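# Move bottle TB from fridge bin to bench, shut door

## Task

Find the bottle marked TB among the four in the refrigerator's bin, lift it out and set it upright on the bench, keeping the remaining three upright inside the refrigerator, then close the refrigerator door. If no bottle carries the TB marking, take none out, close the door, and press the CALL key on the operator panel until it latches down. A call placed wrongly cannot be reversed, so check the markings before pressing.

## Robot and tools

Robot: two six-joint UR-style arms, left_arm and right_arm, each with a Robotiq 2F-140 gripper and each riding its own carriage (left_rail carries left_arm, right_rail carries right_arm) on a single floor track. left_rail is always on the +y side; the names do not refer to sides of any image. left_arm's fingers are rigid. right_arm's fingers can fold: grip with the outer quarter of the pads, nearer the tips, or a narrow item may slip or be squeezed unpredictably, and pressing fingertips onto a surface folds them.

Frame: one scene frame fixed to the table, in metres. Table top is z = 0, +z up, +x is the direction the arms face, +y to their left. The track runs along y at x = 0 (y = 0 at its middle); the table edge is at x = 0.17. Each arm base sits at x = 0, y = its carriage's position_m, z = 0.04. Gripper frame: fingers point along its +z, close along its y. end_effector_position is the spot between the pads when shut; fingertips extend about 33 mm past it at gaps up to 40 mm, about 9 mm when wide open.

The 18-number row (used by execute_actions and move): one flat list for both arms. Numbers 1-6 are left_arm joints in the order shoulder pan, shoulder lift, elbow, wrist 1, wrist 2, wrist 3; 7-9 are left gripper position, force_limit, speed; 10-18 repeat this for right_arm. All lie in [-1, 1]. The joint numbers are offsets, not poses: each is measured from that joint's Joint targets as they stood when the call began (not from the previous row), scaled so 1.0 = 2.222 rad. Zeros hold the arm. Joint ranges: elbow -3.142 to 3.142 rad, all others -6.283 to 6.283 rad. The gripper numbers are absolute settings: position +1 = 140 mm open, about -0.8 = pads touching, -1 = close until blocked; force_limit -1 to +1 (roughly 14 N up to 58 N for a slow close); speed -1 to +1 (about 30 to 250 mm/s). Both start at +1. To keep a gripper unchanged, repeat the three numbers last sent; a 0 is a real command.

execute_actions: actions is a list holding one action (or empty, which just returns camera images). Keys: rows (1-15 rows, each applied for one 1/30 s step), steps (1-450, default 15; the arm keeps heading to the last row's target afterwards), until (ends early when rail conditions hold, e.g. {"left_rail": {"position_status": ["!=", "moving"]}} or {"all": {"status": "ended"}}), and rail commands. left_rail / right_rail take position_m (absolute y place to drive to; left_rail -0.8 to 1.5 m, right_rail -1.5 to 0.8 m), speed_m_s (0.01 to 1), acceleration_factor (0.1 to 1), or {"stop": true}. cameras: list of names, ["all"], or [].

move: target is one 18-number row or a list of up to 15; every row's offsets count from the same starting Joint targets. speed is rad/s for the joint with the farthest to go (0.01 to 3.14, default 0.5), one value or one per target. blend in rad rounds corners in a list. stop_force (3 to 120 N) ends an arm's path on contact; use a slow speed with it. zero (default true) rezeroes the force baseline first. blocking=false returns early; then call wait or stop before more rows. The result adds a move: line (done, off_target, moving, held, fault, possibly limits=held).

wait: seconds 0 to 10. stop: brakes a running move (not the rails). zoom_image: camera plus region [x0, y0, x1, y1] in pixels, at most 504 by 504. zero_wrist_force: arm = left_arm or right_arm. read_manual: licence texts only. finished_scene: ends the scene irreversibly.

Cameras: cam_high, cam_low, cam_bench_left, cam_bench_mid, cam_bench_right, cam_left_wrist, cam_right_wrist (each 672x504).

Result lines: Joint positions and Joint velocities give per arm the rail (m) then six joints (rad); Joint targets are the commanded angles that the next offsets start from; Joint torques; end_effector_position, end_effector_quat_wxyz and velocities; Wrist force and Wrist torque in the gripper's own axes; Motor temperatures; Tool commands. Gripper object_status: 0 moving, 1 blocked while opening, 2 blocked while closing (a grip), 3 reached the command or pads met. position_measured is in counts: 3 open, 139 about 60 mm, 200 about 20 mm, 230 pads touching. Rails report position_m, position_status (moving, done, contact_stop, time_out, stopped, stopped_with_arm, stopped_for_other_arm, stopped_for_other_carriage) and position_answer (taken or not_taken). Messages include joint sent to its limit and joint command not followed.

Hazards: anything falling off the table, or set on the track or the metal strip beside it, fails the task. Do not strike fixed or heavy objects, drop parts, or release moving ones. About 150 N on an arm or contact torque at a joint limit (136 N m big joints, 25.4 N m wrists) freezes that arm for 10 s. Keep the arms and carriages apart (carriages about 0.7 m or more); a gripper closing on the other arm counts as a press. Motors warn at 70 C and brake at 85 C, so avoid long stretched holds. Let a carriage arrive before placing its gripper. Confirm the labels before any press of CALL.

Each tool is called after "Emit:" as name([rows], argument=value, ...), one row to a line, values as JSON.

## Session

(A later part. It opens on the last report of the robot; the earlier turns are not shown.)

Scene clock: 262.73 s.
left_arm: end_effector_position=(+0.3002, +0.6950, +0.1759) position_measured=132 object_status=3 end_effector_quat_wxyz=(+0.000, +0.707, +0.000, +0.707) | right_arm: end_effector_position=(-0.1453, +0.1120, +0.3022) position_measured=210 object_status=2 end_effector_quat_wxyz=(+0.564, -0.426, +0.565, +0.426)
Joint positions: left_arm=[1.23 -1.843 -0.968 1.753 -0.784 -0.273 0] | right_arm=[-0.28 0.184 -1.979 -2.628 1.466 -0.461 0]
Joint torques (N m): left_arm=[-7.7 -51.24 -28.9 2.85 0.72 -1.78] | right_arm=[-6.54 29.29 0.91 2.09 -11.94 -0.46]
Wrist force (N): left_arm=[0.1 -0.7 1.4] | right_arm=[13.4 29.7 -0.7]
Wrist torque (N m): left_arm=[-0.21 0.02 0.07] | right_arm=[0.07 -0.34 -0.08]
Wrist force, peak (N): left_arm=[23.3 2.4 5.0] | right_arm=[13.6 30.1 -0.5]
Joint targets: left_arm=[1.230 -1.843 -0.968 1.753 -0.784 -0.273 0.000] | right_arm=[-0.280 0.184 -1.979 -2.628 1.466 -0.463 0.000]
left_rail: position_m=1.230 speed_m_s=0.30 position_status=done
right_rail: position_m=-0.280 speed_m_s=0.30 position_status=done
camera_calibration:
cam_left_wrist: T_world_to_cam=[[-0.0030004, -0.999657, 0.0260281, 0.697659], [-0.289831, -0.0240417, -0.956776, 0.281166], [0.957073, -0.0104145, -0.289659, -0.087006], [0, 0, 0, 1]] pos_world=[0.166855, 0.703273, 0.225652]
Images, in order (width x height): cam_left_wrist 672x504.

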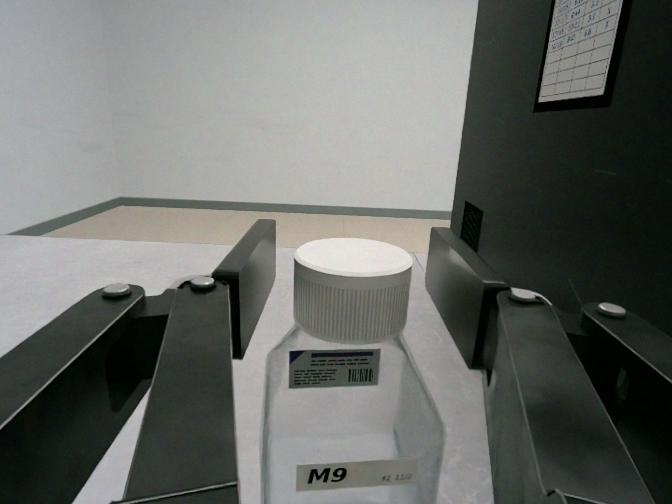

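Emit:
move([
  [-0.1102,0.0163,-0.031,0.0142,-0.1099,0,-0.03,0.0,-1,0,0,0,0,0,0,-1,0.1,-1],
  [-0.103,-0.2491,0.0814,0.1672,0.1723,0,1,0.0,0,0,0,0,0,0,0,-1,0.1,-1],
], speed=[0.25,0.6], blend=[0.02,0])

Emit:
execute_actions([
  {"left_rail":{"position_m":0.95,"speed_m_s":0.3,"acceleration_factor":0.5},"steps":200,"until":{"left_rail":{"position_status":["!=","moving"]}}},
], cameras=["cam_left_wrist"])

Emit:
zoom_image(camera="cam_left_wrist", region=[180, 200, 460, 480])

Scene clock: 267.93 s.
left_arm: end_effector_position=(+0.1890, +0.6538, +0.3703) position_measured=3 object_status=0 end_effector_quat_wxyz=(+0.213, +0.674, -0.213, +0.674) | right_arm: end_effector_position=(-0.1453, +0.1120, +0.3022) position_measured=210 object_status=2 end_effector_quat_wxyz=(+0.564, -0.426, +0.565, +0.426)
Joint positions: left_arm=[1.23 -2.072 -1.522 1.933 -0.412 0.11 0] | right_arm=[-0.28 0.184 -1.979 -2.628 1.466 -0.461 0]
Joint torques (N m): left_arm=[6.53 -34.08 -7.99 2.12 2.99 -1.65] | right_arm=[-6.46 29.15 1.41 1.96 -12.05 -0.45]
Wrist force (N): left_arm=[0.3 -1.2 1.6] | right_arm=[13.4 29.7 -0.4]
Wrist torque (N m): left_arm=[-0.34 0.01 0.06] | right_arm=[0.07 -0.34 -0.08]
Wrist force, peak (N): left_arm=[-0.1 -0.9 3.2] | right_arm=[13.8 30.0 -0.7]
Joint targets: left_arm=[1.230 -2.072 -1.522 1.933 -0.412 0.110 0.000] | right_arm=[-0.280 0.184 -1.979 -2.628 1.466 -0.463 0.000]
left_rail: position_m=1.230 speed_m_s=0.30 position_status=done
right_rail: position_m=-0.280 speed_m_s=0.30 position_status=done
move: done

Scene clock: 270.10 s.
left_arm: end_effector_position=(+0.1890, +0.3738, +0.3703) position_measured=3 object_status=3 end_effector_quat_wxyz=(+0.213, +0.674, -0.213, +0.674) | right_arm: end_effector_position=(-0.1453, +0.1120, +0.3022) position_measured=210 object_status=2 end_effector_quat_wxyz=(+0.564, -0.426, +0.565, +0.426)
Joint positions: left_arm=[0.95 -2.072 -1.522 1.933 -0.412 0.11 0] | right_arm=[-0.28 0.184 -1.979 -2.628 1.466 -0.461 0]
Joint torques (N m): left_arm=[1.54 -11.94 -17.98 -1.11 2.63 -1.53] | right_arm=[-6.49 29.49 1.12 1.89 -11.95 -0.45]
Wrist force (N): left_arm=[0.3 -1.3 1.5] | right_arm=[13.3 29.9 -0.6]
Wrist torque (N m): left_arm=[-0.35 0.00 0.06] | right_arm=[0.11 -0.33 -0.07]
Wrist force, peak (N): left_arm=[0.3 -1.8 1.5] | right_arm=[13.6 30.0 -0.5]
Joint targets: left_arm=[0.950 -2.072 -1.522 1.933 -0.412 0.110 0.000] | right_arm=[-0.280 0.184 -1.979 -2.628 1.466 -0.463 0.000]
Tool commands: left_gripper/position=+1.0 left_gripper/force_limit=+0.0 left_gripper/speed=+0.0 right_gripper/position=-1.0 right_gripper/force_limit=+0.1 right_gripper/speed=-1.0
left_rail: position_m=0.950 speed_m_s=0.30 position_status=done
right_rail: position_m=-0.280 speed_m_s=0.30 position_status=done
camera_calibration:
cam_left_wrist: T_world_to_cam=[[-0.576552, -0.816609, 0.0271733, 0.410885], [-0.251849, 0.145978, -0.956694, 0.356457], [0.777278, -0.558427, -0.289826, 0.311205], [0, 0, 0, 1]] pos_world=[0.0847768, 0.457282, 0.42005]
Images, in order (width x height): cam_left_wrist 672x504.

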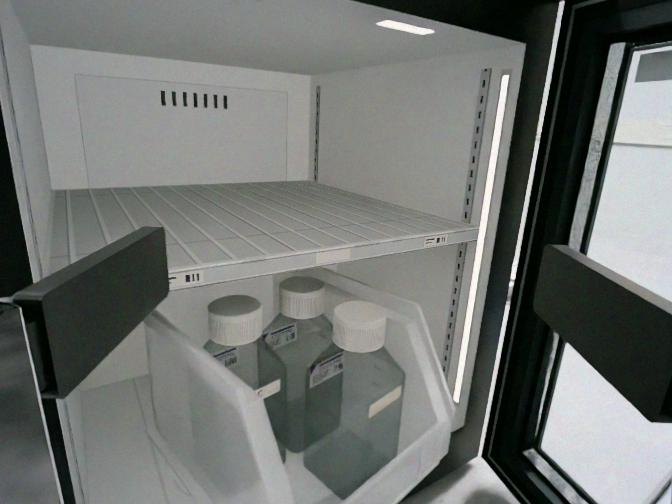

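Scaled by 1.800 from the camera's 672x504 image, which has a finer 960x720 frame.

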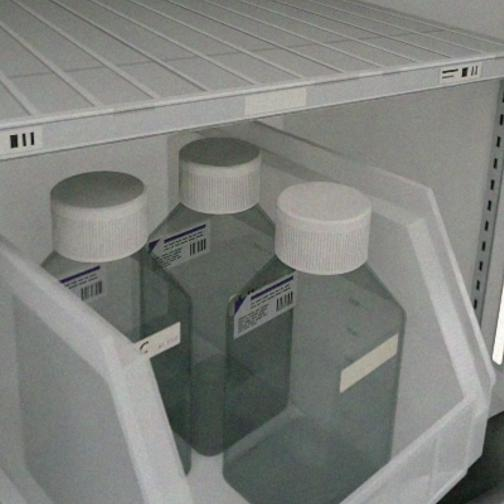

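Emit:
zoom_image(camera="cam_left_wrist", region=[280, 310, 380, 410])

Scaled by 5.040 from the camera's 672x504 image, which has a finer 960x720 frame.

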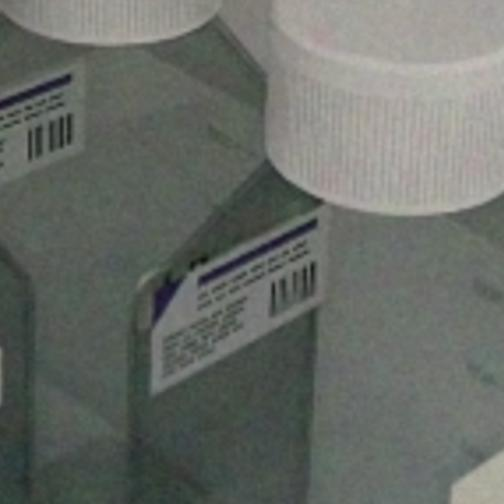

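Emit:
move(target=[0,-0.0241,-0.0598,0.0838,0,0,1,0.0,0,0,0,0,0,0,0,-1,0.1,-1], speed=0.3, cameras=["cam_left_wrist"])

Emit:
zoom_image(camera="cam_left_wrist", region=[270, 330, 400, 460])

Scene clock: 272.40 s.
left_arm: end_effector_position=(+0.1890, +0.3737, +0.4401) position_measured=3 object_status=3 end_effector_quat_wxyz=(+0.213, +0.674, -0.213, +0.674) | right_arm: end_effector_position=(-0.1453, +0.1120, +0.3022) position_measured=210 object_status=2 end_effector_quat_wxyz=(+0.564, -0.426, +0.565, +0.426)
Joint positions: left_arm=[0.95 -2.072 -1.575 1.801 -0.226 0.11 0] | right_arm=[-0.28 0.184 -1.979 -2.628 1.466 -0.461 0]
Joint torques (N m): left_arm=[-4.59 -32.46 -38.34 2.18 2.08 -1.61] | right_arm=[-6.65 29.53 1.12 1.94 -12.02 -0.39]
Wrist force (N): left_arm=[0.7 -1.3 1.8] | right_arm=[13.6 29.6 -0.6]
Wrist torque (N m): left_arm=[-0.36 -0.02 0.09] | right_arm=[0.06 -0.38 -0.07]
Wrist force, peak (N): left_arm=[1.8 -1.5 2.0] | right_arm=[13.6 30.1 -0.4]
Joint targets: left_arm=[0.950 -2.072 -1.575 1.801 -0.226 0.110 0.000] | right_arm=[-0.280 0.184 -1.979 -2.628 1.466 -0.463 0.000]
left_rail: position_m=0.950 speed_m_s=0.30 position_status=done
right_rail: position_m=-0.280 speed_m_s=0.30 position_status=done
move: done
camera_calibration:
cam_left_wrist: T_world_to_cam=[[-0.576539, -0.81661, 0.0274015, 0.408657], [-0.251996, 0.145811, -0.95668, 0.423225], [0.777239, -0.558469, -0.289848, 0.331405], [0, 0, 0, 1]] pos_world=[0.0846767, 0.457082, 0.48975]
Images, in order (width x height): cam_left_wrist 672x504.

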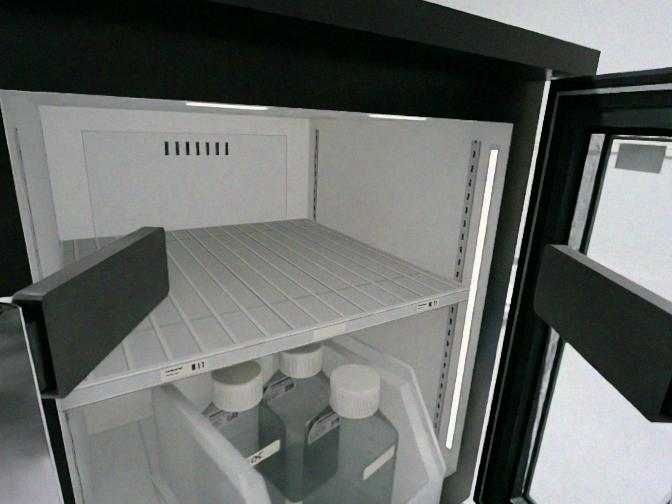

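Scaled by 3.877 from the camera's 672x504 image, which has a finer 960x720 frame.

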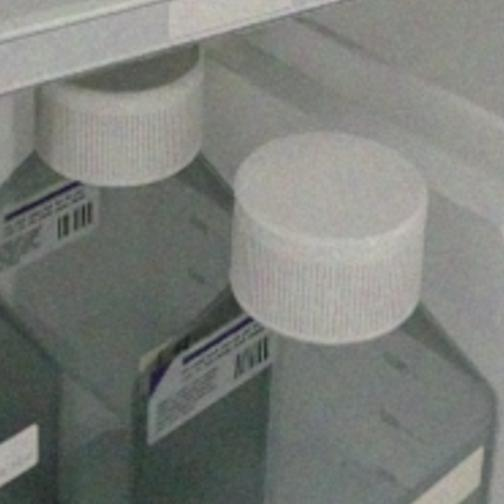

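Emit:
zoom_image(camera="cam_left_wrist", region=[300, 405, 345, 450])

Scaled by 11.200 from the camera's 672x504 image, which has a finer 960x720 frame.

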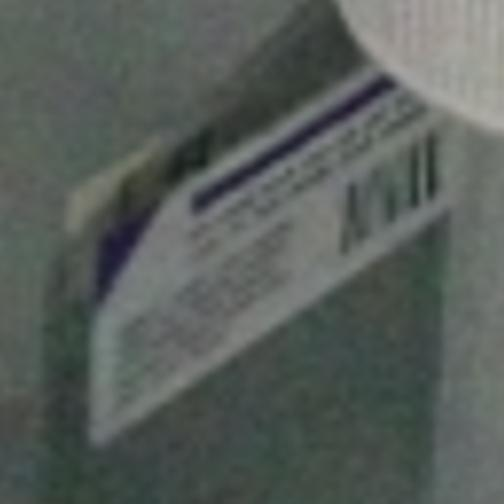

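Emit:
execute_actions([
  {"left_rail":{"position_m":1.05,"speed_m_s":0.3},"steps":200,"until":{"left_rail":{"position_status":["!=","moving"]}}},
])

Emit:
move(target=[0.1171,0.0257,0.0213,-0.047,0.2347,0,1,0.0,0,0,0,0,0,0,0,-1,0.1,-1], speed=0.3, stop_force=10, cameras=["cam_left_wrist"])

Scene clock: 275.80 s.
left_arm: end_effector_position=(+0.1890, +0.4737, +0.4402) position_measured=3 object_status=3 end_effector_quat_wxyz=(+0.213, +0.674, -0.213, +0.674) | right_arm: end_effector_position=(-0.1453, +0.1120, +0.3022) position_measured=210 object_status=2 end_effector_quat_wxyz=(+0.564, -0.426, +0.565, +0.426)
Joint positions: left_arm=[1.05 -2.072 -1.575 1.801 -0.226 0.11 0] | right_arm=[-0.28 0.184 -1.979 -2.628 1.466 -0.461 0]
Joint torques (N m): left_arm=[-7.12 -28.33 -35.38 1.48 1.2 -1.64] | right_arm=[-6.93 29.76 1.19 1.74 -12 -0.28]
Wrist force (N): left_arm=[0.7 -1.2 1.9] | right_arm=[13.2 29.7 -0.3]
Wrist torque (N m): left_arm=[-0.36 -0.03 0.09] | right_arm=[0.06 -0.30 -0.07]
Wrist force, peak (N): left_arm=[0.8 -1.5 2.0] | right_arm=[13.8 30.0 -0.5]
Joint targets: left_arm=[1.050 -2.072 -1.575 1.801 -0.226 0.110 0.000] | right_arm=[-0.280 0.184 -1.979 -2.628 1.466 -0.463 0.000]
Tool commands: left_gripper/position=+1.0 left_gripper/force_limit=+0.0 left_gripper/speed=+0.0 right_gripper/position=-1.0 right_gripper/force_limit=+0.1 right_gripper/speed=-1.0
left_rail: position_m=1.050 speed_m_s=0.30 position_status=done
right_rail: position_m=-0.280 speed_m_s=0.30 position_status=done

Scene clock: 278.63 s.
left_arm: end_effector_position=(+0.2356, +0.3977, +0.4003) position_measured=3 object_status=3 end_effector_quat_wxyz=(+0.299, +0.641, -0.299, +0.641) | right_arm: end_effector_position=(-0.1453, +0.1120, +0.3022) position_measured=210 object_status=2 end_effector_quat_wxyz=(+0.564, -0.426, +0.565, +0.426)
Joint positions: left_arm=[1.05 -1.812 -1.518 1.848 -0.33 0.632 0] | right_arm=[-0.28 0.184 -1.979 -2.628 1.466 -0.461 0]
Joint torques (N m): left_arm=[6.48 -12.35 -9.64 -3.73 2.96 -1.58] | right_arm=[-6.78 29.58 1.45 1.74 -11.99 -0.38]
Wrist force (N): left_arm=[0.3 -1.5 1.9] | right_arm=[13.6 29.8 -0.5]
Wrist torque (N m): left_arm=[-0.41 0.07 0.07] | right_arm=[0.08 -0.38 -0.08]
Wrist force, peak (N): left_arm=[0.3 -1.7 2.4] | right_arm=[13.4 30.1 -0.5]
Joint targets: left_arm=[1.050 -1.812 -1.518 1.848 -0.330 0.632 0.000] | right_arm=[-0.280 0.184 -1.979 -2.628 1.466 -0.463 0.000]
left_rail: position_m=1.050 speed_m_s=0.30 position_status=done
right_rail: position_m=-0.280 speed_m_s=0.30 position_status=done
move: done
camera_calibration:
cam_left_wrist: T_world_to_cam=[[-0.767923, -0.639964, 0.0272076, 0.431261], [-0.205442, 0.205844, -0.956777, 0.358638], [0.606702, -0.740321, -0.289548, 0.409425], [0, 0, 0, 1]] pos_world=[0.156456, 0.505273, 0.449951]
Images, in order (width x height): cam_left_wrist 672x504.

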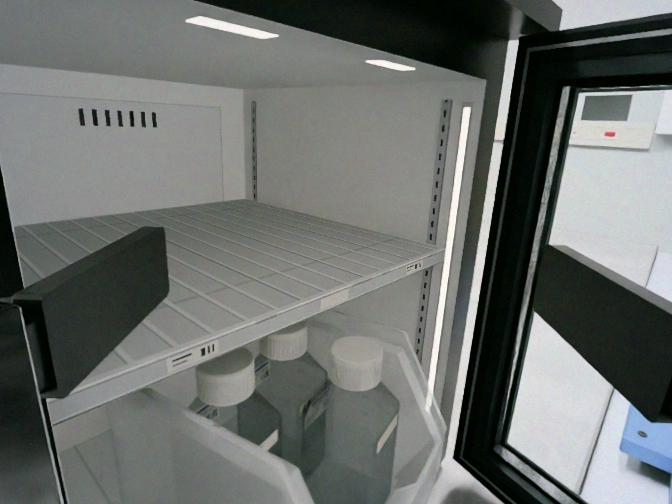

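Emit:
zoom_image(camera="cam_left_wrist", region=[270, 350, 370, 450])

Scaled by 5.040 from the camera's 672x504 image, which has a finer 960x720 frame.

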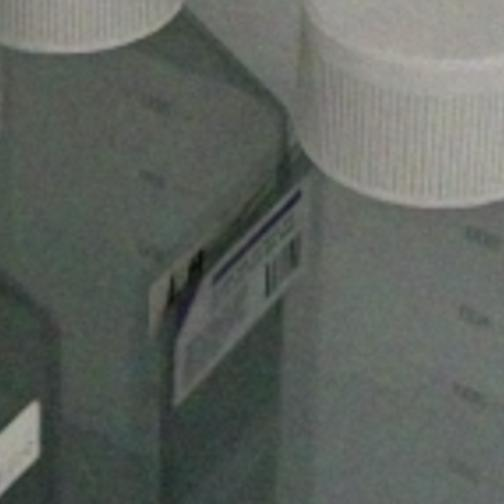

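Emit:
zoom_image(camera="cam_left_wrist", region=[292, 380, 332, 435])

Scaled by 9.164 from the camera's 672x504 image, which has a finer 960x720 frame.

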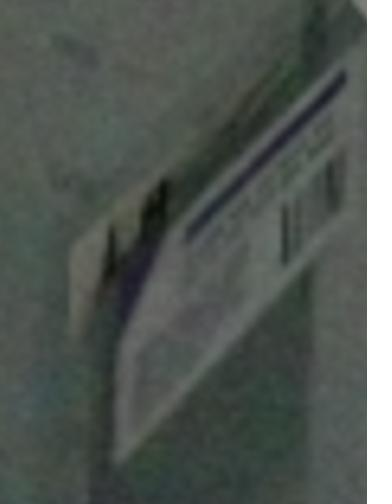

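Emit:
execute_actions(actions=[], cameras=["cam_low","cam_bench_left"])

Emit:
zoom_image(camera="cam_low", region=[500, 180, 672, 360])

Emit:
zoom_image(camera="cam_bench_left", region=[160, 270, 230, 340])

Scene clock: 280.77 s.
left_arm: end_effector_position=(+0.2356, +0.3977, +0.4003) position_measured=3 object_status=3 end_effector_quat_wxyz=(+0.299, +0.641, -0.299, +0.641) | right_arm: end_effector_position=(-0.1453, +0.1120, +0.3022) position_measured=210 object_status=2 end_effector_quat_wxyz=(+0.564, -0.426, +0.565, +0.426)
Joint positions: left_arm=[1.05 -1.812 -1.518 1.848 -0.33 0.632 0] | right_arm=[-0.28 0.184 -1.979 -2.628 1.466 -0.461 0]
Joint velocities: within noise
Joint torques (N m): left_arm=[6.41 -12.55 -10.2 -3.64 3.06 -1.52] | right_arm=[-7.53 29.76 1.05 1.74 -12.02 -0.27]
Motor temperatures (°C): left_arm=[34 27 34 32 36 36] | right_arm=[33 39 35 39 45 35]
Wrist force (N): left_arm=[0.3 -1.4 2.2] | right_arm=[13.5 29.8 -0.5]
Wrist torque (N m): left_arm=[-0.39 0.05 0.07] | right_arm=[0.08 -0.37 -0.07]
Wrist force, peak (N): left_arm=[0.6 -1.4 2.2] | right_arm=[13.6 30.0 -0.5]
Joint targets: left_arm=[1.050 -1.812 -1.518 1.848 -0.330 0.632 0.000] | right_arm=[-0.280 0.184 -1.979 -2.628 1.466 -0.463 0.000]
Tool commands: left_gripper/position=+1.0 left_gripper/force_limit=+0.0 left_gripper/speed=+0.0 right_gripper/position=-1.0 right_gripper/force_limit=+0.1 right_gripper/speed=-1.0
left_rail: position_m=1.050 speed_m_s=0.30 position_status=done
right_rail: position_m=-0.280 speed_m_s=0.30 position_status=done
Images, in order (width x height): cam_low 672x504, cam_bench_left 672x504.

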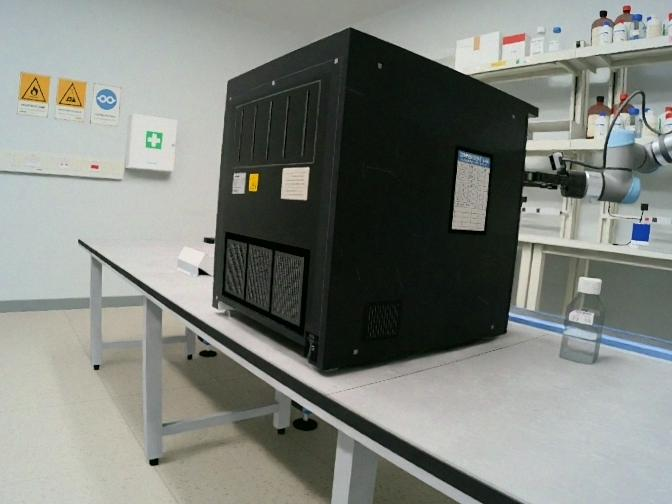

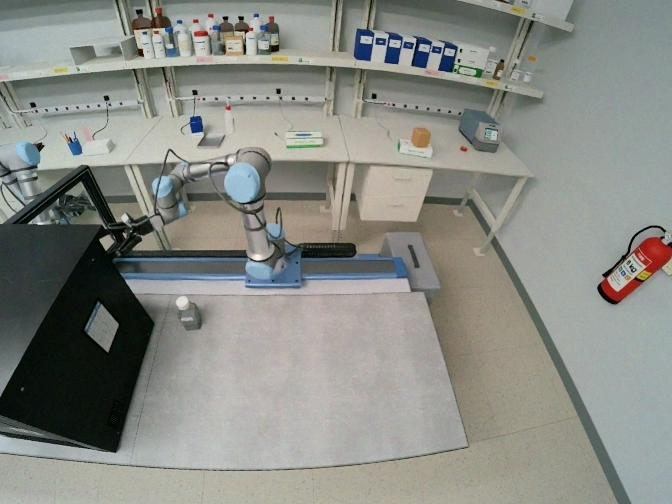

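Scaled by 2.800 from the camera's 672x504 image, which has a finer 960x720 frame.

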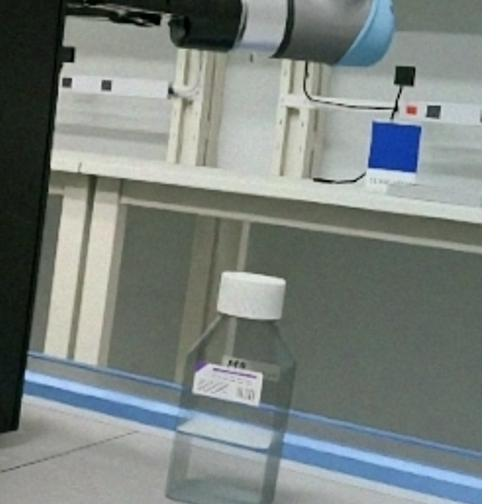

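Scaled by 7.200 from the camera's 672x504 image, which has a finer 960x720 frame.

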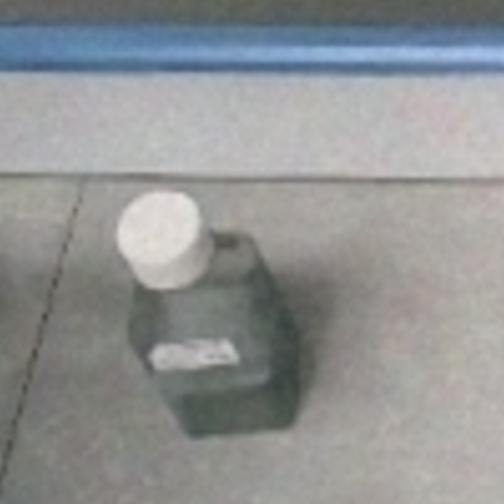

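Emit:
move(target=[0.0393,0.0563,-0.169,0.2931,0.0418,-0.1383,0.0,0.0,0,0,0,0,0,0,0,-1,0.1,-1], speed=0.3, stop_force=12, cameras=["cam_left_wrist"])

Scene clock: 288.07 s.
left_arm: end_effector_position=(+0.2676, +0.3840, +0.4175) position_measured=129 object_status=3 end_effector_quat_wxyz=(+0.248, +0.725, -0.322, +0.556) | right_arm: end_effector_position=(-0.1453, +0.1120, +0.3022) position_measured=210 object_status=2 end_effector_quat_wxyz=(+0.564, -0.426, +0.565, +0.426)
Joint positions: left_arm=[1.05 -1.724 -1.393 1.472 0.321 0.725 -0.307] | right_arm=[-0.28 0.184 -1.979 -2.628 1.466 -0.461 0]
Joint torques (N m): left_arm=[7.09 -17.64 -38.74 2.03 2.3 -2.31] | right_arm=[-7.55 29.59 1.45 1.62 -11.95 -0.27]
Wrist force (N): left_arm=[0.6 -0.9 1.1] | right_arm=[13.6 29.8 -0.7]
Wrist torque (N m): left_arm=[-0.21 -0.03 0.12] | right_arm=[0.09 -0.39 -0.08]
Wrist force, peak (N): left_arm=[0.5 -1.5 2.1] | right_arm=[13.6 30.0 -0.7]
Joint targets: left_arm=[1.050 -1.724 -1.393 1.472 0.321 0.725 -0.307] | right_arm=[-0.280 0.184 -1.979 -2.628 1.466 -0.463 0.000]
left_rail: position_m=1.050 speed_m_s=0.30 position_status=done
right_rail: position_m=-0.280 speed_m_s=0.30 position_status=done
move: done
camera_calibration:
cam_left_wrist: T_world_to_cam=[[-0.740222, -0.67181, 0.0272552, 0.451388], [-0.371611, 0.374997, -0.849283, 0.3191], [0.560337, -0.638786, -0.527233, 0.457537], [0, 0, 0, 1]] pos_world=[0.196334, 0.475854, 0.499933]
Images, in order (width x height): cam_left_wrist 672x504.

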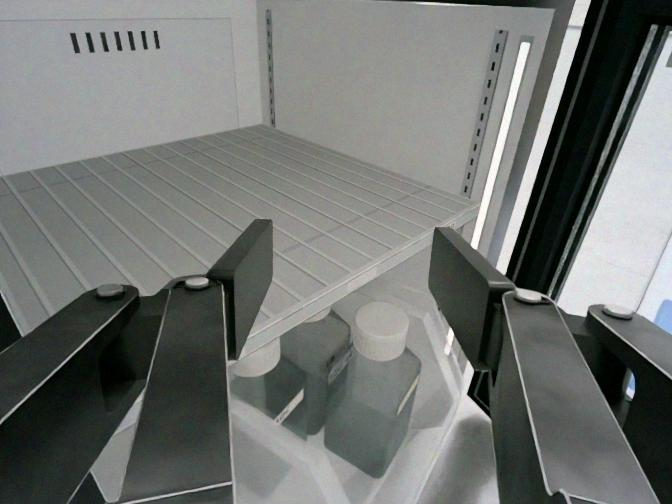

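Emit:
zoom_image(camera="cam_left_wrist", region=[315, 330, 370, 390])

Scaled by 8.400 from the camera's 672x504 image, which has a finer 960x720 frame.

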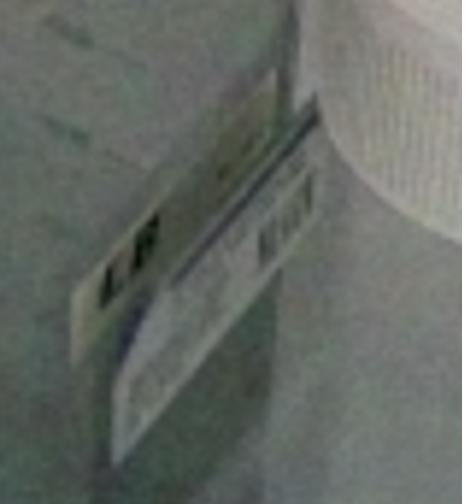

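Emit:
zoom_image(camera="cam_left_wrist", region=[320, 290, 450, 490])

Scaled by 2.520 from the camera's 672x504 image, which has a finer 960x720 frame.

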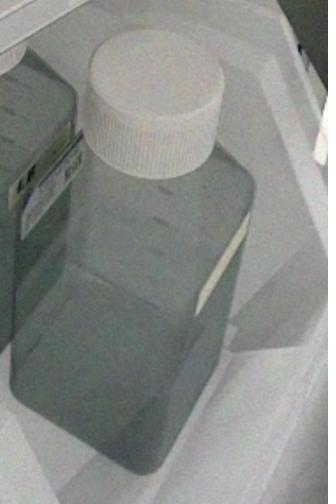

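Emit:
move(target=[-0.1566,-0.0581,0.2075,-0.3299,-0.2768,0.1382,0.0,0.0,0,0,0,0,0,0,0,-1,0.1,-1], speed=0.5)

Emit:
execute_actions([
  {"left_rail":{"position_m":1.23,"speed_m_s":0.3},"steps":200,"until":{"left_rail":{"position_status":["!=","moving"]}}},
])

Emit:
move([
  [-0.0072,0.2656,-0.112,-0.1532,-0.2822,0,0.0,0.0,0,0,0,0,0,0,0,-1,0.1,-1],
  [0.1031,0.2493,-0.081,-0.1674,-0.1724,0,0.0,0.0,0,0,0,0,0,0,0,-1,0.1,-1],
], speed=[0.5,0.2], cameras=["cam_left_wrist"])

Scene clock: 294.77 s.
left_arm: end_effector_position=(+0.1889, +0.4739, +0.3705) position_measured=129 object_status=3 end_effector_quat_wxyz=(+0.213, +0.674, -0.212, +0.674) | right_arm: end_effector_position=(-0.1453, +0.1120, +0.3022) position_measured=210 object_status=2 end_effector_quat_wxyz=(+0.564, -0.426, +0.565, +0.426)
Joint positions: left_arm=[1.05 -2.072 -1.522 1.933 -0.412 0.11 0] | right_arm=[-0.28 0.184 -1.979 -2.628 1.466 -0.461 0]
Joint torques (N m): left_arm=[-7.9 -34.01 -7.29 -2.47 -2.79 2.62] | right_arm=[-8.14 29.74 1.15 1.37 -11.96 -0.27]
Wrist force (N): left_arm=[0.0 -1.3 1.5] | right_arm=[13.4 30.0 -0.4]
Wrist torque (N m): left_arm=[-0.35 0.01 0.06] | right_arm=[0.14 -0.34 -0.07]
Wrist force, peak (N): left_arm=[0.0 -0.8 2.3] | right_arm=[13.6 30.1 -0.6]
Joint targets: left_arm=[1.050 -2.072 -1.522 1.933 -0.412 0.110 0.000] | right_arm=[-0.280 0.184 -1.979 -2.628 1.466 -0.463 0.000]
left_rail: position_m=1.050 speed_m_s=0.30 position_status=done
right_rail: position_m=-0.280 speed_m_s=0.30 position_status=done
move: done

Scene clock: 296.57 s.
left_arm: end_effector_position=(+0.1889, +0.6540, +0.3705) position_measured=129 object_status=3 end_effector_quat_wxyz=(+0.213, +0.674, -0.212, +0.674) | right_arm: end_effector_position=(-0.1453, +0.1120, +0.3022) position_measured=210 object_status=2 end_effector_quat_wxyz=(+0.564, -0.426, +0.565, +0.426)
Joint positions: left_arm=[1.23 -2.072 -1.522 1.933 -0.412 0.11 0] | right_arm=[-0.28 0.184 -1.979 -2.628 1.466 -0.461 0]
Joint torques (N m): left_arm=[-6.66 -26.25 -11.97 -2.13 -2.36 2.48] | right_arm=[-7.66 30.07 1.34 1.4 -11.94 -0.18]
Wrist force (N): left_arm=[0.2 -1.3 1.6] | right_arm=[13.5 29.8 -0.5]
Wrist torque (N m): left_arm=[-0.36 -0.03 0.06] | right_arm=[0.09 -0.37 -0.08]
Wrist force, peak (N): left_arm=[0.2 -2.0 1.2] | right_arm=[13.5 30.0 -0.7]
Joint targets: left_arm=[1.230 -2.072 -1.522 1.933 -0.412 0.110 0.000] | right_arm=[-0.280 0.184 -1.979 -2.628 1.466 -0.463 0.000]
Tool commands: left_gripper/position=+0.0 left_gripper/force_limit=+0.0 left_gripper/speed=+0.0 right_gripper/position=-1.0 right_gripper/force_limit=+0.1 right_gripper/speed=-1.0
left_rail: position_m=1.230 speed_m_s=0.30 position_status=done
right_rail: position_m=-0.280 speed_m_s=0.30 position_status=done

Scene clock: 300.23 s.
left_arm: end_effector_position=(+0.3000, +0.6954, +0.1757) position_measured=129 object_status=3 end_effector_quat_wxyz=(-0.001, +0.707, +0.000, +0.707) | right_arm: end_effector_position=(-0.1453, +0.1120, +0.3022) position_measured=210 object_status=2 end_effector_quat_wxyz=(+0.564, -0.426, +0.565, +0.426)
Joint positions: left_arm=[1.23 -1.843 -0.968 1.753 -0.784 -0.274 0] | right_arm=[-0.28 0.184 -1.979 -2.628 1.466 -0.461 0]
Joint torques (N m): left_arm=[6.79 -51.02 -0.97 -1.59 3.2 2.4] | right_arm=[-8.36 29.98 1.3 1.4 -12.03 -0.15]
Wrist force (N): left_arm=[0.1 -0.7 1.6] | right_arm=[13.5 29.9 -0.6]
Wrist torque (N m): left_arm=[-0.21 0.02 0.07] | right_arm=[0.11 -0.35 -0.08]
Wrist force, peak (N): left_arm=[0.0 -0.9 2.8] | right_arm=[13.7 30.2 -0.3]
Joint targets: left_arm=[1.230 -1.843 -0.968 1.753 -0.784 -0.273 0.000] | right_arm=[-0.280 0.184 -1.979 -2.628 1.466 -0.463 0.000]
left_rail: position_m=1.230 speed_m_s=0.30 position_status=done
right_rail: position_m=-0.280 speed_m_s=0.30 position_status=done
move: done
camera_calibration:
cam_left_wrist: T_world_to_cam=[[-0.00242981, -0.999663, 0.025852, 0.698014], [-0.289698, -0.0240399, -0.956816, 0.280912], [0.957115, -0.00981416, -0.289542, -0.087324], [0, 0, 0, 1]] pos_world=[0.166655, 0.703674, 0.225452]
Images, in order (width x height): cam_left_wrist 672x504.

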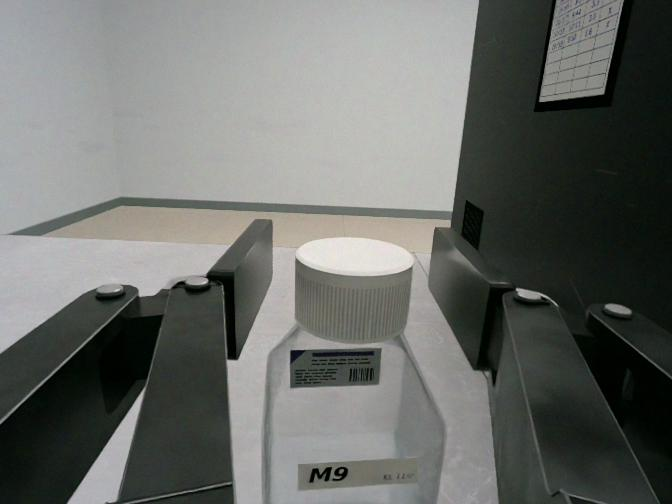

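Emit:
execute_actions([
  {"rows":[[0,0,0,0,0,0,-1,0.0,-1,0,0,0,0,0,0,-1,0.1,-1]],"steps":60},
])

Emit:
move([
  [0,-0.018,-0.0054,0.0234,0,0,-1,0.0,-1,0,0,0,0,0,0,-1,0.1,-1],
  [-0.0882,-0.1062,-0.1319,0.2372,-0.0878,0,-1,0.0,-1,0,0,0,0,0,0,-1,0.1,-1],
], speed=[0.1,0.3], blend=[0.01,0])

Emit:
execute_actions([
  {"left_rail":{"position_m":0.853,"speed_m_s":0.3,"acceleration_factor":0.3},"steps":200,"until":{"left_rail":{"position_status":["!=","moving"]}}},
], cameras=["cam_left_wrist"])

Scene clock: 303.63 s.
left_arm: end_effector_position=(+0.3001, +0.6954, +0.1757) position_measured=161 object_status=2 end_effector_quat_wxyz=(-0.001, +0.707, +0.000, +0.707) | right_arm: end_effector_position=(-0.1453, +0.1120, +0.3022) position_measured=210 object_status=2 end_effector_quat_wxyz=(+0.564, -0.426, +0.565, +0.426)
Joint positions: left_arm=[1.23 -1.843 -0.968 1.753 -0.784 -0.273 0] | right_arm=[-0.28 0.184 -1.979 -2.628 1.466 -0.461 0]
Joint torques (N m): left_arm=[5.8 -50.03 -4.81 2.13 -2.17 2.35] | right_arm=[-8.78 30.1 1.17 1.33 -12 -0.2]
Wrist force (N): left_arm=[-1.8 -0.1 1.2] | right_arm=[13.6 29.8 -0.1]
Wrist torque (N m): left_arm=[-0.14 0.03 0.11] | right_arm=[0.09 -0.38 -0.07]
Wrist force, peak (N): left_arm=[-2.5 -0.1 1.5] | right_arm=[13.6 30.0 -0.6]
Joint targets: left_arm=[1.230 -1.843 -0.968 1.753 -0.784 -0.273 0.000] | right_arm=[-0.280 0.184 -1.979 -2.628 1.466 -0.463 0.000]
left_rail: position_m=1.230 speed_m_s=0.30 position_status=done
right_rail: position_m=-0.280 speed_m_s=0.30 position_status=done

Scene clock: 306.33 s.
left_arm: end_effector_position=(+0.1901, +0.6953, +0.3999) position_measured=161 object_status=2 end_effector_quat_wxyz=(+0.000, +0.707, +0.000, +0.707) | right_arm: end_effector_position=(-0.1453, +0.1120, +0.3022) position_measured=210 object_status=2 end_effector_quat_wxyz=(+0.564, -0.426, +0.565, +0.426)
Joint positions: left_arm=[1.23 -2.039 -1.204 1.461 -0.257 -0.468 0] | right_arm=[-0.28 0.184 -1.979 -2.628 1.466 -0.461 0]
Joint torques (N m): left_arm=[-8.28 -48.32 -36.7 3.91 -2.89 2.26] | right_arm=[-8.46 29.75 0.89 1.24 -11.88 -0.08]
Wrist force (N): left_arm=[-4.6 -0.8 1.4] | right_arm=[13.5 29.7 -0.7]
Wrist torque (N m): left_arm=[-0.16 0.14 0.03] | right_arm=[0.07 -0.36 -0.07]
Wrist force, peak (N): left_arm=[-5.3 -1.3 3.1] | right_arm=[13.6 30.1 -0.3]
Joint targets: left_arm=[1.230 -2.039 -1.204 1.460 -0.257 -0.468 0.000] | right_arm=[-0.280 0.184 -1.979 -2.628 1.466 -0.463 0.000]
left_rail: position_m=1.230 speed_m_s=0.30 position_status=done
right_rail: position_m=-0.280 speed_m_s=0.30 position_status=done
move: done

Scene clock: 309.43 s.
left_arm: end_effector_position=(+0.1900, +0.3183, +0.4000) position_measured=161 object_status=2 end_effector_quat_wxyz=(+0.000, +0.707, +0.000, +0.707) | right_arm: end_effector_position=(-0.1453, +0.1120, +0.3022) position_measured=210 object_status=2 end_effector_quat_wxyz=(+0.564, -0.426, +0.565, +0.426)
Joint positions: left_arm=[0.853 -2.039 -1.204 1.46 -0.257 -0.468 0] | right_arm=[-0.28 0.184 -1.979 -2.628 1.466 -0.461 0]
Joint torques (N m): left_arm=[-7.06 -47.99 -32.08 2.97 -2.46 2.21] | right_arm=[-8.91 30.48 0.97 1.16 -12 -0.19]
Wrist force (N): left_arm=[-4.6 -0.8 1.5] | right_arm=[13.4 30.0 -0.5]
Wrist torque (N m): left_arm=[-0.18 0.13 0.03] | right_arm=[0.13 -0.34 -0.08]
Wrist force, peak (N): left_arm=[-4.8 -1.4 1.6] | right_arm=[13.8 30.0 -0.6]
Joint targets: left_arm=[0.853 -2.039 -1.204 1.460 -0.257 -0.468 0.000] | right_arm=[-0.280 0.184 -1.979 -2.628 1.466 -0.463 0.000]
Tool commands: left_gripper/position=-1.0 left_gripper/force_limit=+0.0 left_gripper/speed=-1.0 right_gripper/position=-1.0 right_gripper/force_limit=+0.1 right_gripper/speed=-1.0
left_rail: position_m=0.853 speed_m_s=0.30 position_status=done
right_rail: position_m=-0.280 speed_m_s=0.30 position_status=done
camera_calibration:
cam_left_wrist: T_world_to_cam=[[-0.00330327, -0.999611, 0.0277029, 0.314371], [-0.290424, -0.02555, -0.956557, 0.455042], [0.956892, -0.0112053, -0.290227, 0.0798829], [0, 0, 0, 1]] pos_world=[0.0567544, 0.32677, 0.449749]
Images, in order (width x height): cam_left_wrist 672x504.

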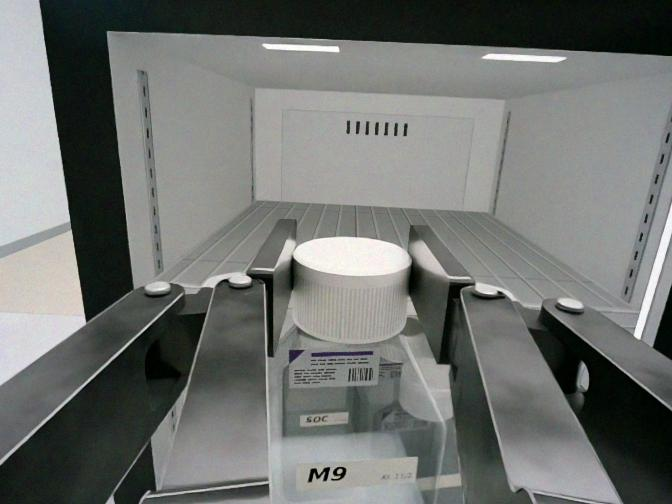

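Emit:
move([
  [0.0616,-0.0122,0.0172,-0.0045,0.0615,0,-1,0.0,-1,0,0,0,0,0,0,-1,0.1,-1],
  [0.0616,0.0132,0.0667,-0.0795,0.0615,0,-1,0.0,-1,0,0,0,0,0,0,-1,0.1,-1],
  [0.0616,0.0439,0.0987,-0.1422,0.0615,0,-1,0.0,-1,0,0,0,0,0,0,-1,0.1,-1],
], speed=[0.1,0.06,0.06], blend=[0.005,0.005,0], stop_force=10, cameras=["cam_left_wrist"])

Scene clock: 315.60 s.
left_arm: end_effector_position=(+0.2678, +0.3174, +0.3438) position_measured=161 object_status=2 end_effector_quat_wxyz=(+0.000, +0.707, +0.000, +0.707) | right_arm: end_effector_position=(-0.1453, +0.1120, +0.3022) position_measured=210 object_status=2 end_effector_quat_wxyz=(+0.564, -0.426, +0.565, +0.426)
Joint positions: left_arm=[0.853 -1.902 -1.186 1.587 -0.4 -0.332 0] | right_arm=[-0.28 0.184 -1.979 -2.628 1.466 -0.461 0]
Joint torques (N m): left_arm=[-4.64 -46.75 -36.42 3.13 2.3 2.13] | right_arm=[-8.96 29.84 1.32 1.05 -11.95 -0.03]
Wrist force (N): left_arm=[0.0 -1.1 2.2] | right_arm=[13.4 30.3 -0.3]
Wrist torque (N m): left_arm=[-0.29 0.04 0.07] | right_arm=[0.07 -0.38 -0.08]
Wrist force, peak (N): left_arm=[11.1 -1.8 3.8] | right_arm=[14.7 30.7 -0.6]
Joint targets: left_arm=[0.853 -1.902 -1.186 1.587 -0.400 -0.332 0.000] | right_arm=[-0.280 0.184 -1.979 -2.628 1.466 -0.463 0.000]
left_rail: position_m=0.853 speed_m_s=0.30 position_status=done
right_rail: position_m=-0.280 speed_m_s=0.30 position_status=done
move: contact (left_arm); path passed 1 of 3 targets; left_arm: the wrist 1 is farthest, 0.173 rad from its target
camera_calibration:
cam_left_wrist: T_world_to_cam=[[-0.00304485, -0.999634, 0.0268829, 0.315584], [-0.290019, -0.0248448, -0.956698, 0.423504], [0.957016, -0.0107096, -0.289838, -0.0111486], [0, 0, 0, 1]] pos_world=[0.134455, 0.325871, 0.393451]
Images, in order (width x height): cam_left_wrist 672x504.

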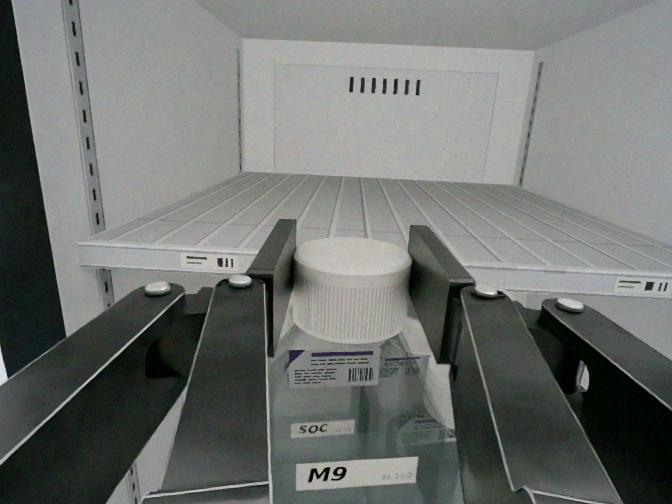

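Emit:
zoom_image(camera="cam_left_wrist", region=[230, 330, 490, 504])

Emit:
execute_actions(actions=[], cameras=["cam_right_wrist","cam_high"])

Scaled by 1.938 from the camera's 672x504 image, which has a finer 960x720 frame.

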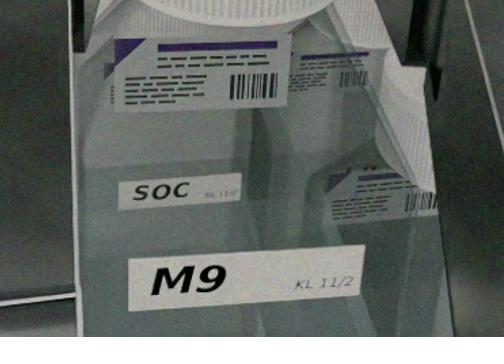

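Scene clock: 316.33 s.
left_arm: end_effector_position=(+0.2677, +0.3174, +0.3438) position_measured=161 object_status=2 end_effector_quat_wxyz=(+0.000, +0.707, +0.000, +0.707) | right_arm: end_effector_position=(-0.1453, +0.1120, +0.3022) position_measured=210 object_status=2 end_effector_quat_wxyz=(+0.564, -0.426, +0.565, +0.426)
Joint positions: left_arm=[0.853 -1.902 -1.186 1.587 -0.4 -0.332 0] | right_arm=[-0.28 0.184 -1.979 -2.628 1.466 -0.461 0]
Joint velocities: within noise
Joint torques (N m): left_arm=[-8.99 -47.58 -36.12 3.04 2 2.06] | right_arm=[-9.11 29.99 1.51 0.95 -11.93 -0.1]
Motor temperatures (°C): left_arm=[34 27 34 32 36 36] | right_arm=[33 38 35 39 45 35]
Wrist force (N): left_arm=[0.0 -1.2 2.2] | right_arm=[13.3 30.4 -0.5]
Wrist torque (N m): left_arm=[-0.31 0.04 0.06] | right_arm=[0.08 -0.35 -0.08]
Wrist force, peak (N): left_arm=[-0.3 -1.1 2.3] | right_arm=[13.4 30.6 -0.4]
Joint targets: left_arm=[0.853 -1.902 -1.186 1.587 -0.400 -0.332 0.000] | right_arm=[-0.280 0.184 -1.979 -2.628 1.466 -0.463 0.000]
Tool commands: left_gripper/position=-1.0 left_gripper/force_limit=+0.0 left_gripper/speed=-1.0 right_gripper/position=-1.0 right_gripper/force_limit=+0.1 right_gripper/speed=-1.0
left_rail: position_m=0.853 speed_m_s=0.30 position_status=done
right_rail: position_m=-0.280 speed_m_s=0.30 position_status=done
camera_calibration:
cam_right_wrist: T_world_to_cam=[[-0.972707, 0.22908, 0.0369311, -0.177128], [-0.0325236, -0.292191, 0.955807, -0.243177], [0.229747, 0.928519, 0.291667, -0.0154896], [0, 0, 0, 1]] pos_world=[-0.176644, -0.0160953, 0.243489]
Images, in order (width x height): cam_high 672x504, cam_right_wrist 672x504.

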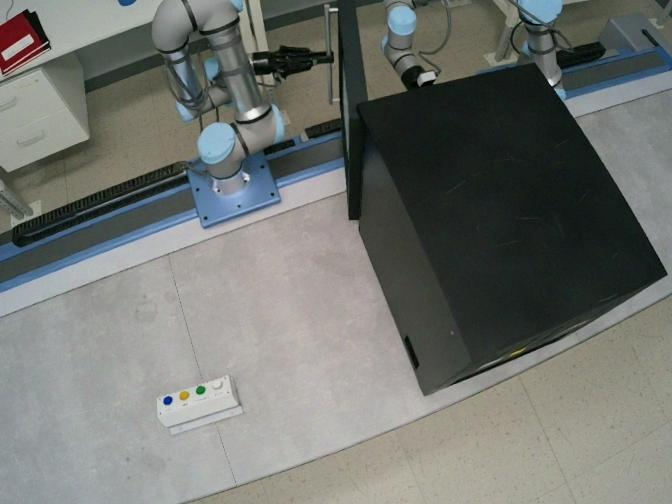

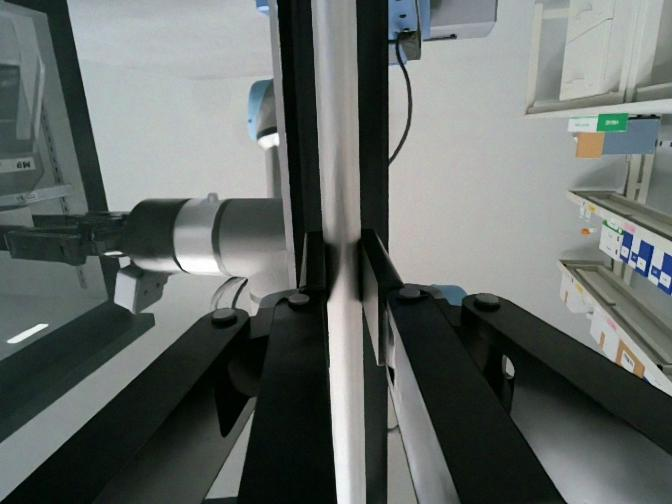

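Zoom the right wrist camera, which sees the bottle and bin from the door side.

Emit:
zoom_image(camera="cam_right_wrist", region=[0, 20, 120, 220])

Scaled by 2.520 from the camera's 672x504 image, which has a finer 960x720 frame.

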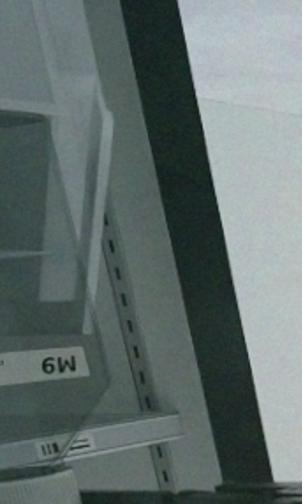

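Emit:
move([
  [0,-0.0022,-0.0042,0.0064,0,0,-1,0.0,-1,0,0,0,0,0,0,-1,0.1,-1],
  [0.0042,-0.0022,-0.0042,0.0064,0.0042,0,-1,0.0,-1,0,0,0,0,0,0,-1,0.1,-1],
], speed=0.05)

Emit:
move([
  [0,0.0073,0.0138,-0.0216,0,0,-1,0.0,-1,0,0,0,0,0,0,-1,0.1,-1],
  [0,0.038,0.0458,-0.0843,0,0,-1,0.0,-1,0,0,0,0,0,0,-1,0.1,-1],
], speed=0.05, blend=0.005, stop_force=8, cameras=["cam_left_wrist"])

Scene clock: 319.60 s.
left_arm: end_effector_position=(+0.2725, +0.3168, +0.3497) position_measured=161 object_status=2 end_effector_quat_wxyz=(+0.000, +0.707, +0.000, +0.707) | right_arm: end_effector_position=(-0.1453, +0.1120, +0.3022) position_measured=210 object_status=2 end_effector_quat_wxyz=(+0.564, -0.426, +0.565, +0.426)
Joint positions: left_arm=[0.853 -1.893 -1.191 1.577 -0.386 -0.323 0] | right_arm=[-0.28 0.184 -1.979 -2.628 1.466 -0.461 0]
Joint torques (N m): left_arm=[7.45 -48.98 -37.36 3.41 2.91 2.07] | right_arm=[-9.48 30.46 1.38 0.95 -11.91 -0.09]
Wrist force (N): left_arm=[-4.5 -1.1 1.3] | right_arm=[12.9 30.1 -0.7]
Wrist torque (N m): left_arm=[-0.32 0.08 0.09] | right_arm=[0.06 -0.36 -0.07]
Wrist force, peak (N): left_arm=[-4.7 -0.9 1.7] | right_arm=[13.7 30.7 -0.5]
Joint targets: left_arm=[0.853 -1.893 -1.191 1.577 -0.386 -0.323 0.000] | right_arm=[-0.280 0.184 -1.979 -2.628 1.466 -0.463 0.000]
left_rail: position_m=0.853 speed_m_s=0.30 position_status=done
right_rail: position_m=-0.280 speed_m_s=0.30 position_status=done
move: done

Scene clock: 324.33 s.
left_arm: end_effector_position=(+0.2729, +0.3176, +0.2702) position_measured=161 object_status=2 end_effector_quat_wxyz=(+0.000, +0.707, +0.000, +0.707) | right_arm: end_effector_position=(-0.1453, +0.1120, +0.3022) position_measured=210 object_status=2 end_effector_quat_wxyz=(+0.564, -0.426, +0.565, +0.426)
Joint positions: left_arm=[0.853 -1.893 -1.106 1.679 -0.574 -0.323 0] | right_arm=[-0.28 0.184 -1.979 -2.628 1.466 -0.461 0]
Joint torques (N m): left_arm=[2.19 -26.53 -5.67 -1.47 2.94 2.04] | right_arm=[-9.05 30.77 1.08 0.88 -11.91 -0.02]
Wrist force (N): left_arm=[-2.3 -1.3 2.5] | right_arm=[13.0 30.2 -0.8]
Wrist torque (N m): left_arm=[-0.28 0.10 0.08] | right_arm=[0.04 -0.32 -0.08]
Wrist force, peak (N): left_arm=[-4.7 -1.1 1.5] | right_arm=[13.2 30.7 -0.8]
Joint targets: left_arm=[0.853 -1.893 -1.106 1.679 -0.574 -0.323 0.000] | right_arm=[-0.280 0.184 -1.979 -2.628 1.466 -0.463 0.000]
left_rail: position_m=0.853 speed_m_s=0.30 position_status=done
right_rail: position_m=-0.280 speed_m_s=0.30 position_status=done
move: done
camera_calibration:
cam_left_wrist: T_world_to_cam=[[-0.00302633, -0.999605, 0.0279303, 0.317428], [-0.290327, -0.0258491, -0.956578, 0.35503], [0.956923, -0.0110038, -0.290135, -0.0372221], [0, 0, 0, 1]] pos_world=[0.139654, 0.32607, 0.319949]
Images, in order (width x height): cam_left_wrist 672x504.

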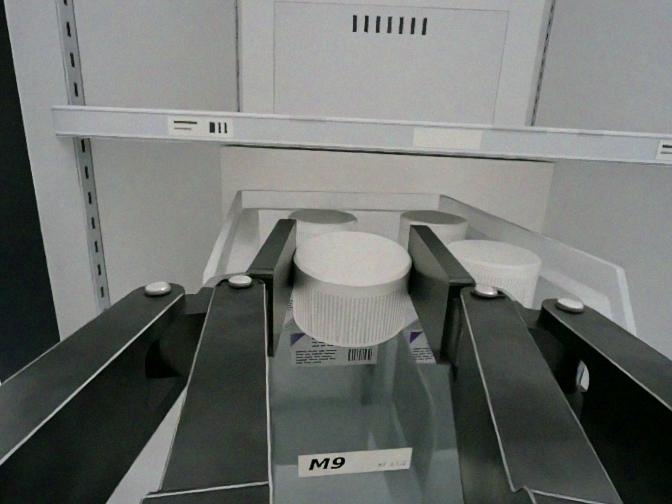

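Emit:
move([
  [0.0249,0,0,0,0.0253,0,-1,0.0,-1,0,0,0,0,0,0,-1,0.1,-1],
  [0.0249,0.0078,0.0064,-0.0142,0.0253,0,-1,0.0,-1,0,0,0,0,0,0,-1,0.1,-1],
], speed=[0.05,0.03], stop_force=8, cameras=["cam_left_wrist"])

Scene clock: 328.23 s.
left_arm: end_effector_position=(+0.3026, +0.3162, +0.2613) position_measured=161 object_status=2 end_effector_quat_wxyz=(+0.001, +0.707, +0.000, +0.707) | right_arm: end_effector_position=(-0.1453, +0.1120, +0.3022) position_measured=210 object_status=2 end_effector_quat_wxyz=(+0.564, -0.426, +0.565, +0.426)
Joint positions: left_arm=[0.853 -1.838 -1.095 1.688 -0.594 -0.266 0] | right_arm=[-0.28 0.184 -1.979 -2.628 1.466 -0.461 0]
Joint torques (N m): left_arm=[1.5 -48.32 -33.61 2.33 -2.08 2.08] | right_arm=[-9.59 29.96 1.04 0.93 -11.98 -0.04]
Wrist force (N): left_arm=[2.9 -0.4 2.6] | right_arm=[13.7 30.7 -0.7]
Wrist torque (N m): left_arm=[-0.19 -0.06 0.16] | right_arm=[0.08 -0.35 -0.08]
Wrist force, peak (N): left_arm=[18.3 0.8 3.9] | right_arm=[15.5 31.4 -0.8]
Joint targets: left_arm=[0.853 -1.838 -1.095 1.688 -0.594 -0.266 0.000] | right_arm=[-0.280 0.184 -1.979 -2.628 1.466 -0.463 0.000]
left_rail: position_m=0.853 speed_m_s=0.30 position_status=done
right_rail: position_m=-0.280 speed_m_s=0.30 position_status=done
move: contact (left_arm); path passed 1 of 2 targets; left_arm: the wrist 1 is farthest, 0.011 rad from its target
camera_calibration:
cam_left_wrist: T_world_to_cam=[[-0.00397567, -0.999603, 0.0279057, 0.316632], [-0.29035, -0.0255499, -0.956579, 0.355013], [0.956912, -0.0119055, -0.290133, -0.0679457], [0, 0, 0, 1]] pos_world=[0.169355, 0.324768, 0.311049]
Images, in order (width x height): cam_left_wrist 672x504.

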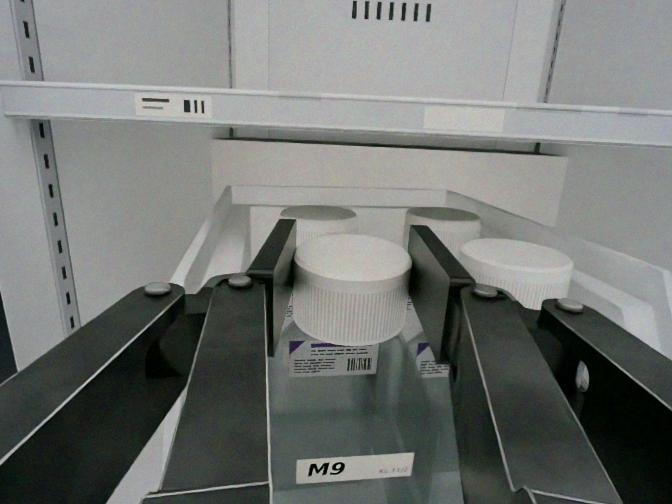

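Emit:
execute_actions([
  {"rows":[[0,0,0,0,0,0,-0.03,0.0,-1,0,0,0,0,0,0,-1,0.1,-1]],"steps":45},
], cameras=["cam_left_wrist"])

Scene clock: 330.47 s.
left_arm: end_effector_position=(+0.3026, +0.3162, +0.2613) position_measured=132 object_status=3 end_effector_quat_wxyz=(+0.001, +0.707, +0.000, +0.707) | right_arm: end_effector_position=(-0.1453, +0.1120, +0.3022) position_measured=210 object_status=2 end_effector_quat_wxyz=(+0.564, -0.426, +0.565, +0.426)
Joint positions: left_arm=[0.853 -1.838 -1.095 1.688 -0.594 -0.266 0] | right_arm=[-0.28 0.184 -1.979 -2.628 1.466 -0.461 0]
Joint torques (N m): left_arm=[-7.39 -46.66 -32.83 2.34 -1.17 2.17] | right_arm=[-10.02 30.06 0.99 0.89 -11.98 -0.06]
Wrist force (N): left_arm=[0.4 -0.9 1.7] | right_arm=[14.3 30.5 -0.7]
Wrist torque (N m): left_arm=[-0.27 0.00 0.08] | right_arm=[0.05 -0.39 -0.08]
Wrist force, peak (N): left_arm=[3.3 -0.4 2.7] | right_arm=[14.3 31.2 -0.6]
Joint targets: left_arm=[0.853 -1.838 -1.095 1.688 -0.594 -0.266 0.000] | right_arm=[-0.280 0.184 -1.979 -2.628 1.466 -0.463 0.000]
left_rail: position_m=0.853 speed_m_s=0.30 position_status=done
right_rail: position_m=-0.280 speed_m_s=0.30 position_status=done
camera_calibration:
cam_left_wrist: T_world_to_cam=[[-0.00397567, -0.999603, 0.0279057, 0.316632], [-0.29035, -0.0255499, -0.956579, 0.355013], [0.956912, -0.0119055, -0.290133, -0.0679457], [0, 0, 0, 1]] pos_world=[0.169355, 0.324768, 0.311049]
Images, in order (width x height): cam_left_wrist 672x504.

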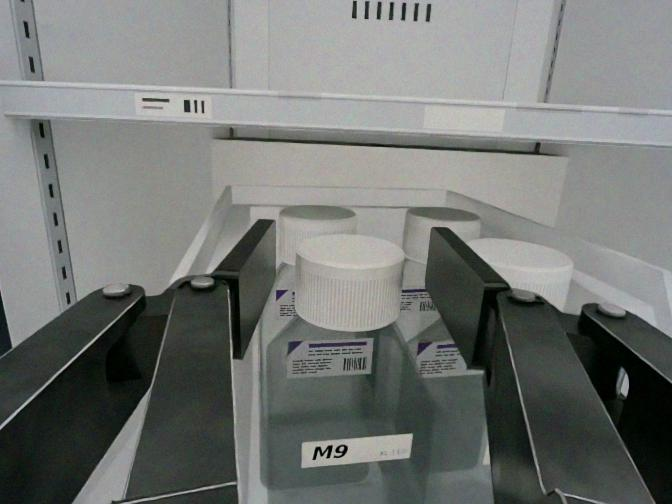

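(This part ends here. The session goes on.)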